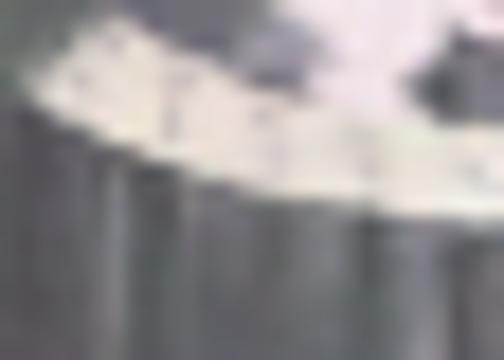

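Request:
move([
  [0.0112,0,0,0,0,-0.016667,0.89,0,-0.737,0.986,0.89,0,-0.737,0.986,1.0,0,-0.88,-0.74,-0.714,0.678,0.22,-0.1,0.5,-0.5,-0.019916,0,0,0,0,-0.016667,0.89,0,-0.737,0.986,0.89,0,-0.737,0.986,1.0,0,-0.88,-0.74,-0.714,0.678,0.20,-0.1,0.5,-0.5],
  [0.001,0.001,0,0,0,0,0.89,0,-0.737,0.986,0.89,0,-0.737,0.986,1.0,0,-0.88,-0.74,-0.714,0.678,0.22,-0.1,0.5,-0.5,0.001,0.001,0,0,0,0,0.89,0,-0.737,0.986,0.89,0,-0.737,0.986,1.0,0,-0.88,-0.74,-0.714,0.678,0.20,-0.1,0.5,-0.5],
  [0.0112,0.002,0,0,0,-0.016667,0.89,0,-0.737,0.986,0.89,0,-0.737,0.986,1.0,0,-0.88,-0.74,-0.714,0.678,0.22,-0.1,0.5,-0.5,-0.019916,0.002,0,0,0,-0.016667,0.89,0,-0.737,0.986,0.89,0,-0.737,0.986,1.0,0,-0.88,-0.74,-0.714,0.678,0.20,-0.1,0.5,-0.5],
  [0.001,0.003,0,0,0,0,0.89,0,-0.737,0.986,0.89,0,-0.737,0.986,1.0,0,-0.88,-0.74,-0.714,0.678,0.22,-0.1,0.5,-0.5,0.001,0.003,0,0,0,0,0.89,0,-0.737,0.986,0.89,0,-0.737,0.986,1.0,0,-0.88,-0.74,-0.714,0.678,0.20,-0.1,0.5,-0.5],
  [0.0102,0.003,0,0,0,-0.016667,0.89,0,-0.737,0.986,0.89,0,-0.737,0.986,1.0,0,-0.88,-0.74,-0.714,0.678,0.22,-0.1,0.5,-0.5,-0.020916,0.003,0,0,0,-0.016667,0.89,0,-0.737,0.986,0.89,0,-0.737,0.986,1.0,0,-0.88,-0.74,-0.714,0.678,0.20,-0.1,0.5,-0.5],
  [-0.001,0.003,0,0,0,0,0.89,0,-0.737,0.986,0.89,0,-0.737,0.986,1.0,0,-0.88,-0.74,-0.714,0.678,0.22,-0.1,0.5,-0.5,-0.001,0.003,0,0,0,0,0.89,0,-0.737,0.986,0.89,0,-0.737,0.986,1.0,0,-0.88,-0.74,-0.714,0.678,0.20,-0.1,0.5,-0.5],
  [0.0082,0.003,0,0,0,-0.016667,0.89,0,-0.737,0.986,0.89,0,-0.737,0.986,1.0,0,-0.88,-0.74,-0.714,0.678,0.22,-0.1,0.5,-0.5,-0.022916,0.003,0,0,0,-0.016667,0.89,0,-0.737,0.986,0.89,0,-0.737,0.986,1.0,0,-0.88,-0.74,-0.714,0.678,0.20,-0.1,0.5,-0.5],
  [-0.003,0.003,0,0,0,0,0.89,0,-0.737,0.986,0.89,0,-0.737,0.986,1.0,0,-0.88,-0.74,-0.714,0.678,0.22,-0.1,0.5,-0.5,-0.003,0.003,0,0,0,0,0.89,0,-0.737,0.986,0.89,0,-0.737,0.986,1.0,0,-0.88,-0.74,-0.714,0.678,0.20,-0.1,0.5,-0.5],
  [0.0072,0.002,0,0,0,-0.016667,0.89,0,-0.737,0.986,0.89,0,-0.737,0.986,1.0,0,-0.88,-0.74,-0.714,0.678,0.22,-0.1,0.5,-0.5,-0.023916,0.002,0,0,0,-0.016667,0.89,0,-0.737,0.986,0.89,0,-0.737,0.986,1.0,0,-0.88,-0.74,-0.714,0.678,0.20,-0.1,0.5,-0.5],
  [-0.003,0.001,0,0,0,0,0.89,0,-0.737,0.986,0.89,0,-0.737,0.986,1.0,0,-0.88,-0.74,-0.714,0.678,0.22,-0.1,0.5,-0.5,-0.003,0.001,0,0,0,0,0.89,0,-0.737,0.986,0.89,0,-0.737,0.986,1.0,0,-0.88,-0.74,-0.714,0.678,0.20,-0.1,0.5,-0.5],
], speed=0.03, blend=0.0005, cameras=["cam_spot_right"])

Request:
zoom_image(camera="cam_spot_right", region=[436, 222, 454, 240])

Request:
zoom_image(camera="cam_spot_right", region=[404, 252, 432, 272])

Scene clock: 710.03 s.
left_arm: end_effector_position=(+0.4948, -0.1226, +1.1510) hand_goal=(+0.890, +0.000, -0.736, +0.986, +0.890, +0.000, -0.736, +0.986, +1.000, +0.000, -0.880, -0.740, -0.714, +0.678, +0.220, -0.100) hand_measured=(+0.902, +0.002, -0.720, +0.996, +0.902, +0.000, -0.720, +0.996, +0.984, +0.000, -0.876, -0.736, -0.716, +0.678, +0.216, -0.102) hand_current_ma=(+59, +5, +71, +41, +60, -3, +67, +42, -70, +3, +17, +12, -4, +2, -20, -10) hand_state=(goal, goal, goal, goal, goal, goal, goal, goal, goal, goal, goal, goal, goal, goal, goal, goal) hand_current_limit=0.50 hand_speed=-0.50 end_effector_quat_wxyz=(-0.500, +0.866, +0.010, -0.005) | right_arm: end_effector_position=(+0.5040, -0.4791, +1.1510) hand_goal=(+0.890, +0.000, -0.736, +0.986, +0.890, +0.000, -0.736, +0.986, +1.000, +0.000, -0.880, -0.740, -0.714, +0.678, +0.200, -0.100) hand_measured=(+0.866, +0.000, -0.748, +0.980, +0.862, +0.000, -0.750, +0.980, +0.992, +0.000, -0.876, -0.738, -0.712, +0.680, +0.196, -0.102) hand_current_ma=(-88, +1, -34, -19, -97, +0, -45, -18, -26, +0, +9, +6, +7, +3, -16, -6) hand_state=(blocked, goal, goal, goal, blocked, goal, goal, goal, goal, goal, goal, goal, goal, goal, goal, goal) hand_current_limit=0.50 hand_speed=-0.50 end_effector_quat_wxyz=(-0.500, +0.866, +0.011, -0.005)
Joint positions: left_arm=[-1.238 -0.987 1.238 -0.795 -1.303 0.158] | right_arm=[-0.514 -1.715 2.186 4.967 -0.731 0.696]
Joint torques (N m): left_arm=[12.41 -74.79 -50.89 1.73 -2.11 -2.49] | right_arm=[12.48 -13.45 -50.02 0.11 -0.93 -2.79]
Wrist force (N, zeroed by zero_wrist_force): left_arm=[1.0 -1.5 1.6] | right_arm=[-0.5 0.8 -1.3]
Wrist torque (N m, zeroed by zero_wrist_force): left_arm=[0.15 0.07 -0.01] | right_arm=[0.09 -0.02 0.35]
Wrist force, peak (N, zeroed by zero_wrist_force): left_arm=[1.0 -2.1 1.3] | right_arm=[-0.6 1.2 -3.1]
Hand target: left_arm +0.4947, -0.1226, +1.1510; -0.500, +0.866, +0.010, -0.006 | right_arm +0.5041, -0.4791, +1.1510; -0.500, +0.866, +0.011, -0.006
Off the commanded pose: left_arm 0.000 m, 0 deg | right_arm 0.000 m, 0 deg.
move: done
Images, in order (width x height): cam_spot_right 896x504.

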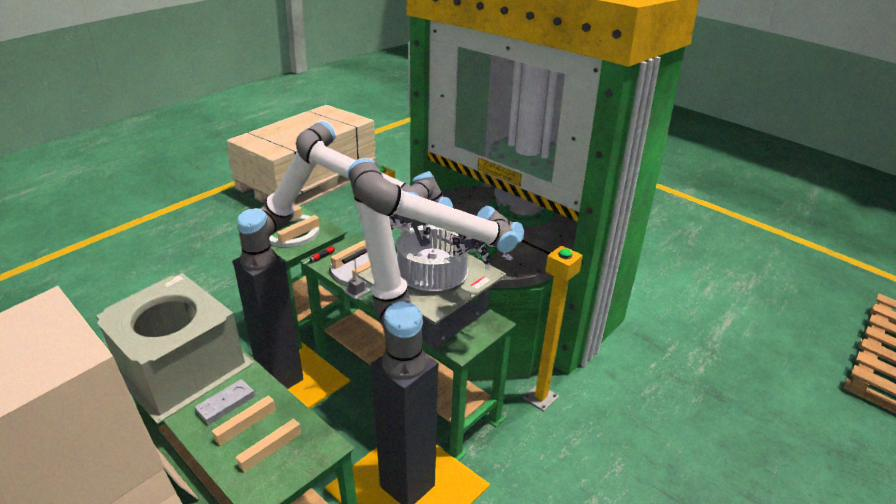

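Scaled by 28.000.

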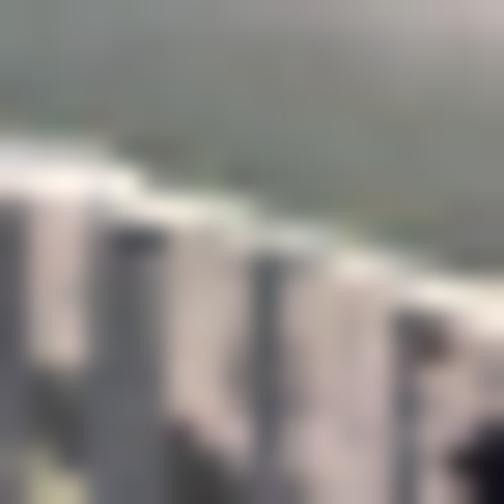

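Scaled by 18.000.

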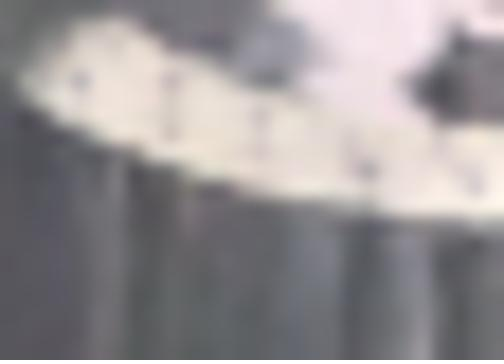

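Request:
move([
  [0.0,0.02,0,0,0,0,0.89,0,-0.737,0.986,0.89,0,-0.737,0.986,1.0,0,-0.88,-0.74,-0.714,0.678,0.22,-0.1,0.5,-0.5,0,-0.02,0,0,0,0,0.89,0,-0.737,0.986,0.89,0,-0.737,0.986,1.0,0,-0.88,-0.74,-0.714,0.678,0.20,-0.1,0.5,-0.5],
  [0.0072,0.06,0,0,0,-0.008333,0.89,0,-0.737,0.986,0.89,0,-0.737,0.986,1.0,0,-0.88,-0.74,-0.714,0.678,0.22,-0.1,0.5,-0.5,-0.0084,-0.06,0,0,0,-0.008333,0.89,0,-0.737,0.986,0.89,0,-0.737,0.986,1.0,0,-0.88,-0.74,-0.714,0.678,0.20,-0.1,0.5,-0.5],
  [0.0072,0.06,0.1983,0,0,-0.008333,0.89,0,-0.737,0.986,0.89,0,-0.737,0.986,1.0,0,-0.88,-0.74,-0.714,0.678,0.22,-0.1,0.5,-0.5,-0.0084,-0.15,0.1983,0,0,-0.008333,0.89,0,-0.737,0.986,0.89,0,-0.737,0.986,1.0,0,-0.88,-0.74,-0.714,0.678,0.20,-0.1,0.5,-0.5],
], speed=0.15)

Request:
move(target=[0,0.6,0,0,0,0,0.89,0,-0.737,0.986,0.89,0,-0.737,0.986,1.0,0,-0.88,-0.74,-0.714,0.678,0.22,-0.1,0.5,-0.5,0,0,0,0,0,0,0.89,0,-0.737,0.986,0.89,0,-0.737,0.986,1.0,0,-0.88,-0.74,-0.714,0.678,0.20,-0.1,0.5,-0.5], speed=0.3, cameras=["all"])

Request:
zoom_image(camera="cam_spot_right", region=[408, 256, 420, 268])

Request:
zoom_image(camera="cam_spot_right", region=[418, 258, 430, 270])

Request:
zoom_image(camera="cam_spot_right", region=[398, 244, 410, 256])

Request:
zoom_image(camera="cam_spot_left", region=[490, 250, 508, 268])

Request:
zoom_image(camera="cam_spot_wide", region=[500, 240, 518, 258])

Request:
zoom_image(camera="cam_spot_right", region=[436, 222, 454, 240])

Scene clock: 713.90 s.
left_arm: end_effector_position=(+0.4990, -0.0866, +1.2699) hand_goal=(+0.890, +0.000, -0.736, +0.986, +0.890, +0.000, -0.736, +0.986, +1.000, +0.000, -0.880, -0.740, -0.714, +0.678, +0.220, -0.100) hand_measured=(+0.884, +0.002, -0.732, +0.988, +0.884, +0.000, -0.732, +0.988, +0.984, +0.000, -0.876, -0.736, -0.716, +0.678, +0.216, -0.102) hand_current_ma=(-23, +5, +16, +11, -22, -3, +13, +11, -70, +3, +17, +12, -4, +2, -20, -10) hand_state=(goal, goal, goal, goal, goal, goal, goal, goal, goal, goal, goal, goal, goal, goal, goal, goal) hand_current_limit=0.50 hand_speed=-0.50 end_effector_quat_wxyz=(-0.500, +0.866, -0.001, +0.001) | right_arm: end_effector_position=(+0.4991, -0.5690, +1.2699) hand_goal=(+0.890, +0.000, -0.736, +0.986, +0.890, +0.000, -0.736, +0.986, +1.000, +0.000, -0.880, -0.740, -0.714, +0.678, +0.200, -0.100) hand_measured=(+0.874, +0.000, -0.738, +0.984, +0.874, +0.000, -0.738, +0.984, +0.992, +0.000, -0.876, -0.738, -0.712, +0.680, +0.196, -0.102) hand_current_ma=(-50, +1, -4, -6, -56, +0, -4, -5, -26, +0, +9, +6, +7, +3, -16, -6) hand_state=(goal, goal, goal, goal, goal, goal, goal, goal, goal, goal, goal, goal, goal, goal, goal, goal) hand_current_limit=0.50 hand_speed=-0.50 end_effector_quat_wxyz=(-0.500, +0.866, +0.000, +0.001)
Joint positions: left_arm=[-1.225 -1.079 1.17 -0.641 -1.27 0.179] | right_arm=[-0.669 -1.754 1.982 5.306 -0.822 0.564]
Joint torques (N m): left_arm=[7.02 -90.27 -49.66 2.13 -1.35 -1.87] | right_arm=[-16.76 -14.45 -51.36 0.6 -1.41 -2.38]
Wrist force (N, zeroed by zero_wrist_force): left_arm=[-0.1 0.3 0.1] | right_arm=[0.0 0.8 -0.1]
Wrist torque (N m, zeroed by zero_wrist_force): left_arm=[-0.01 0.04 -0.14] | right_arm=[0.12 -0.06 0.40]
Wrist force, peak (N, zeroed by zero_wrist_force): left_arm=[1.0 -2.3 1.7] | right_arm=[-0.5 0.9 -1.2]
Hand target: left_arm +0.4990, -0.0866, +1.2700; -0.500, +0.866, -0.001, +0.001 | right_arm +0.4991, -0.5691, +1.2700; -0.500, +0.866, +0.000, +0.001
Off the commanded pose: left_arm 0.000 m, 0 deg | right_arm 0.000 m, 0 deg.
move: done

Scene clock: 715.87 s.
left_arm: end_effector_position=(+0.4990, +0.2730, +1.2700) hand_goal=(+0.890, +0.000, -0.736, +0.986, +0.890, +0.000, -0.736, +0.986, +1.000, +0.000, -0.880, -0.740, -0.714, +0.678, +0.220, -0.100) hand_measured=(+0.884, +0.002, -0.732, +0.988, +0.884, +0.000, -0.734, +0.988, +0.984, +0.000, -0.876, -0.736, -0.716, +0.678, +0.216, -0.102) hand_current_ma=(-24, +5, +14, +11, -23, -3, +12, +10, -70, +3, +17, +12, -4, +2, -20, -10) hand_state=(goal, goal, goal, goal, goal, goal, goal, goal, goal, goal, goal, goal, goal, goal, goal, goal) hand_current_limit=0.50 hand_speed=-0.50 end_effector_quat_wxyz=(-0.500, +0.866, -0.001, +0.001) | right_arm: end_effector_position=(+0.4991, -0.5691, +1.2700) hand_goal=(+0.890, +0.000, -0.736, +0.986, +0.890, +0.000, -0.736, +0.986, +1.000, +0.000, -0.880, -0.740, -0.714, +0.678, +0.200, -0.100) hand_measured=(+0.874, +0.000, -0.738, +0.984, +0.874, +0.000, -0.738, +0.984, +0.992, +0.000, -0.876, -0.738, -0.712, +0.680, +0.196, -0.102) hand_current_ma=(-50, +1, -4, -6, -56, +0, -4, -5, -26, +0, +9, +6, +7, +3, -16, -6) hand_state=(goal, goal, goal, goal, goal, goal, goal, goal, goal, goal, goal, goal, goal, goal, goal, goal) hand_current_limit=0.50 hand_speed=-0.50 end_effector_quat_wxyz=(-0.500, +0.866, +0.000, +0.001)
Joint positions: left_arm=[-1.025 -1.562 1.786 -0.819 -1.102 0.296] | right_arm=[-0.669 -1.754 1.981 5.306 -0.822 0.564]
Joint torques (N m): left_arm=[13.4 -54.76 -34.32 -3.11 1.8 2.65] | right_arm=[-15.89 -15.64 -51.95 0.45 -1.28 -2.49]
Wrist force (N, zeroed by zero_wrist_force): left_arm=[0.0 0.7 -0.4] | right_arm=[0.3 0.4 -0.2]
Wrist torque (N m, zeroed by zero_wrist_force): left_arm=[0.17 0.00 -0.07] | right_arm=[0.08 -0.09 0.41]
Wrist force, peak (N, zeroed by zero_wrist_force): left_arm=[0.1 1.1 -1.5] | right_arm=[0.2 1.0 -0.5]
Hand target: left_arm +0.4990, +0.2734, +1.2700; -0.500, +0.866, -0.001, +0.001 | right_arm +0.4991, -0.5691, +1.2700; -0.500, +0.866, +0.000, +0.001
Off the commanded pose: left_arm 0.000 m, 0 deg | right_arm 0.000 m, 0 deg.
move: done

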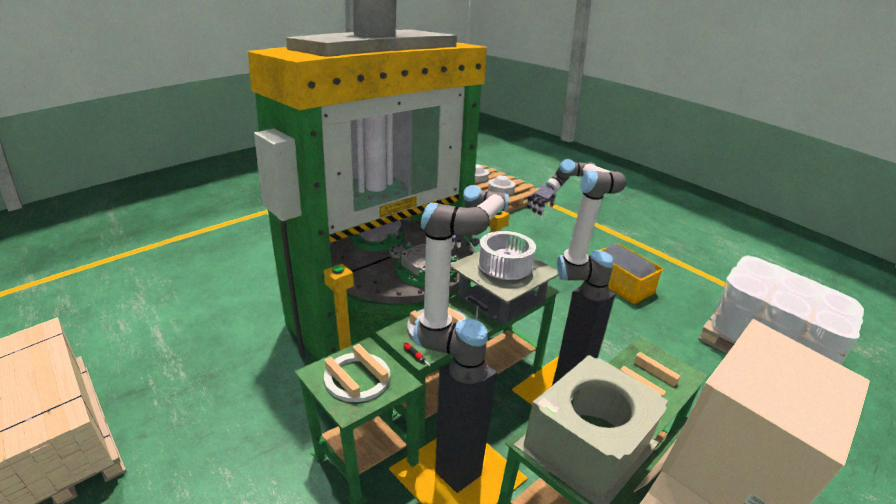

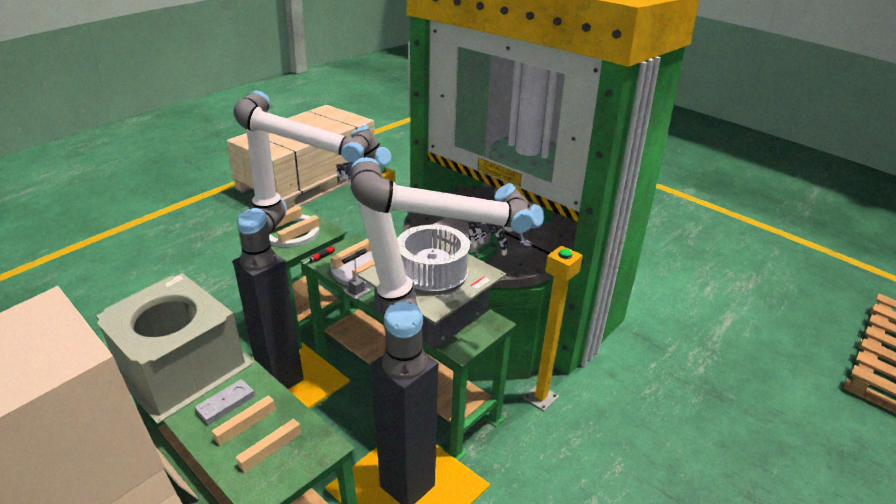

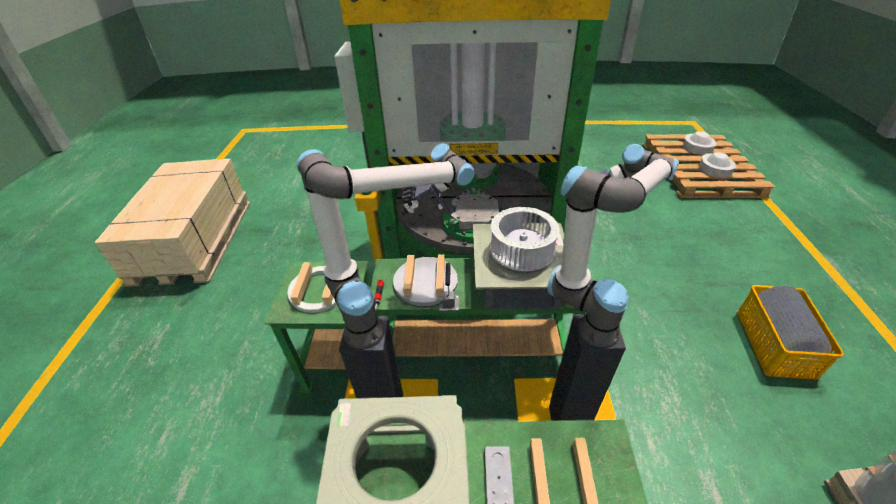

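Scaled by 42.000.

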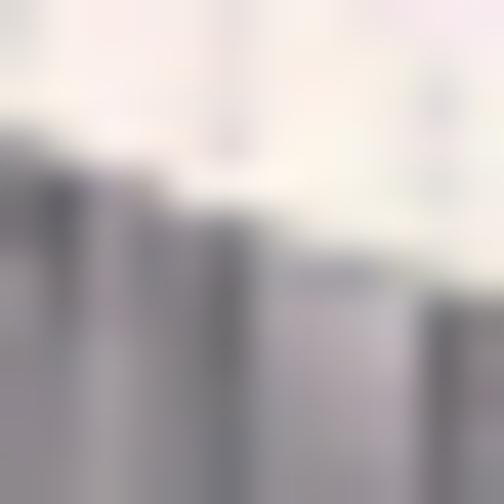

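Scaled by 42.000.

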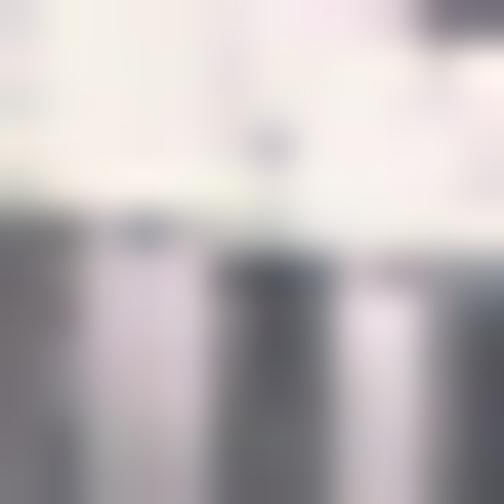

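Scaled by 42.000.

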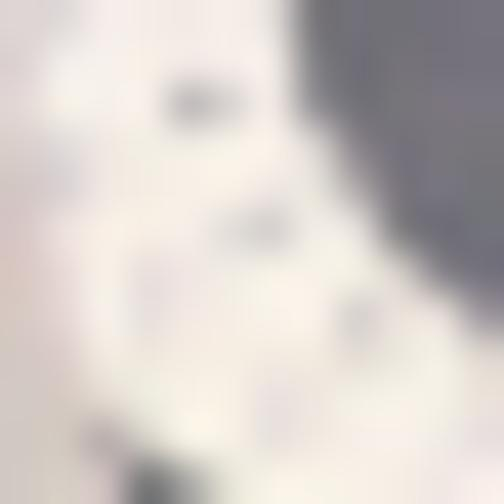

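Scaled by 28.000.

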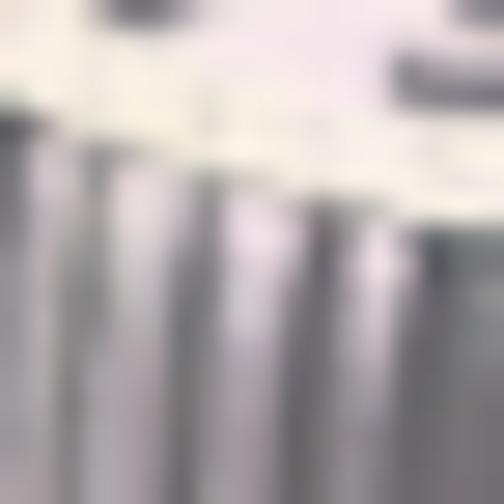

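Scaled by 28.000.

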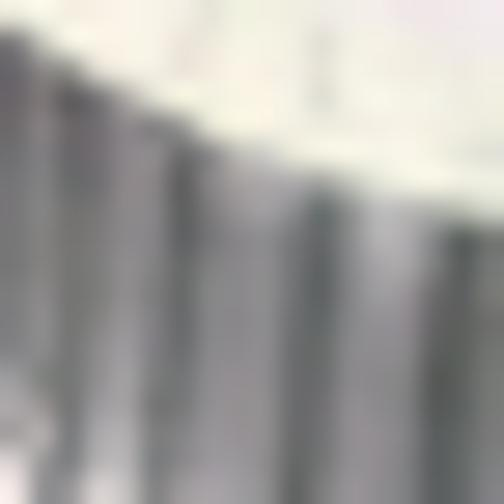

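Scaled by 28.000.

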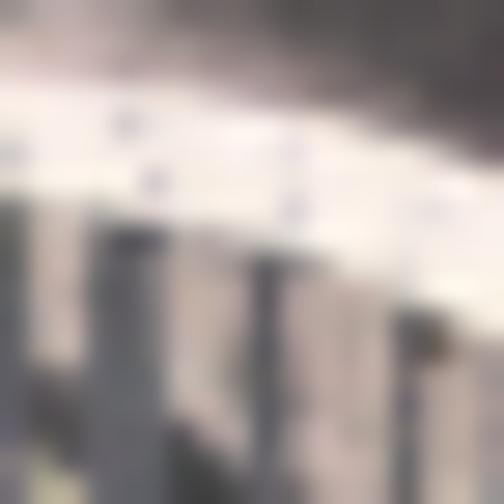

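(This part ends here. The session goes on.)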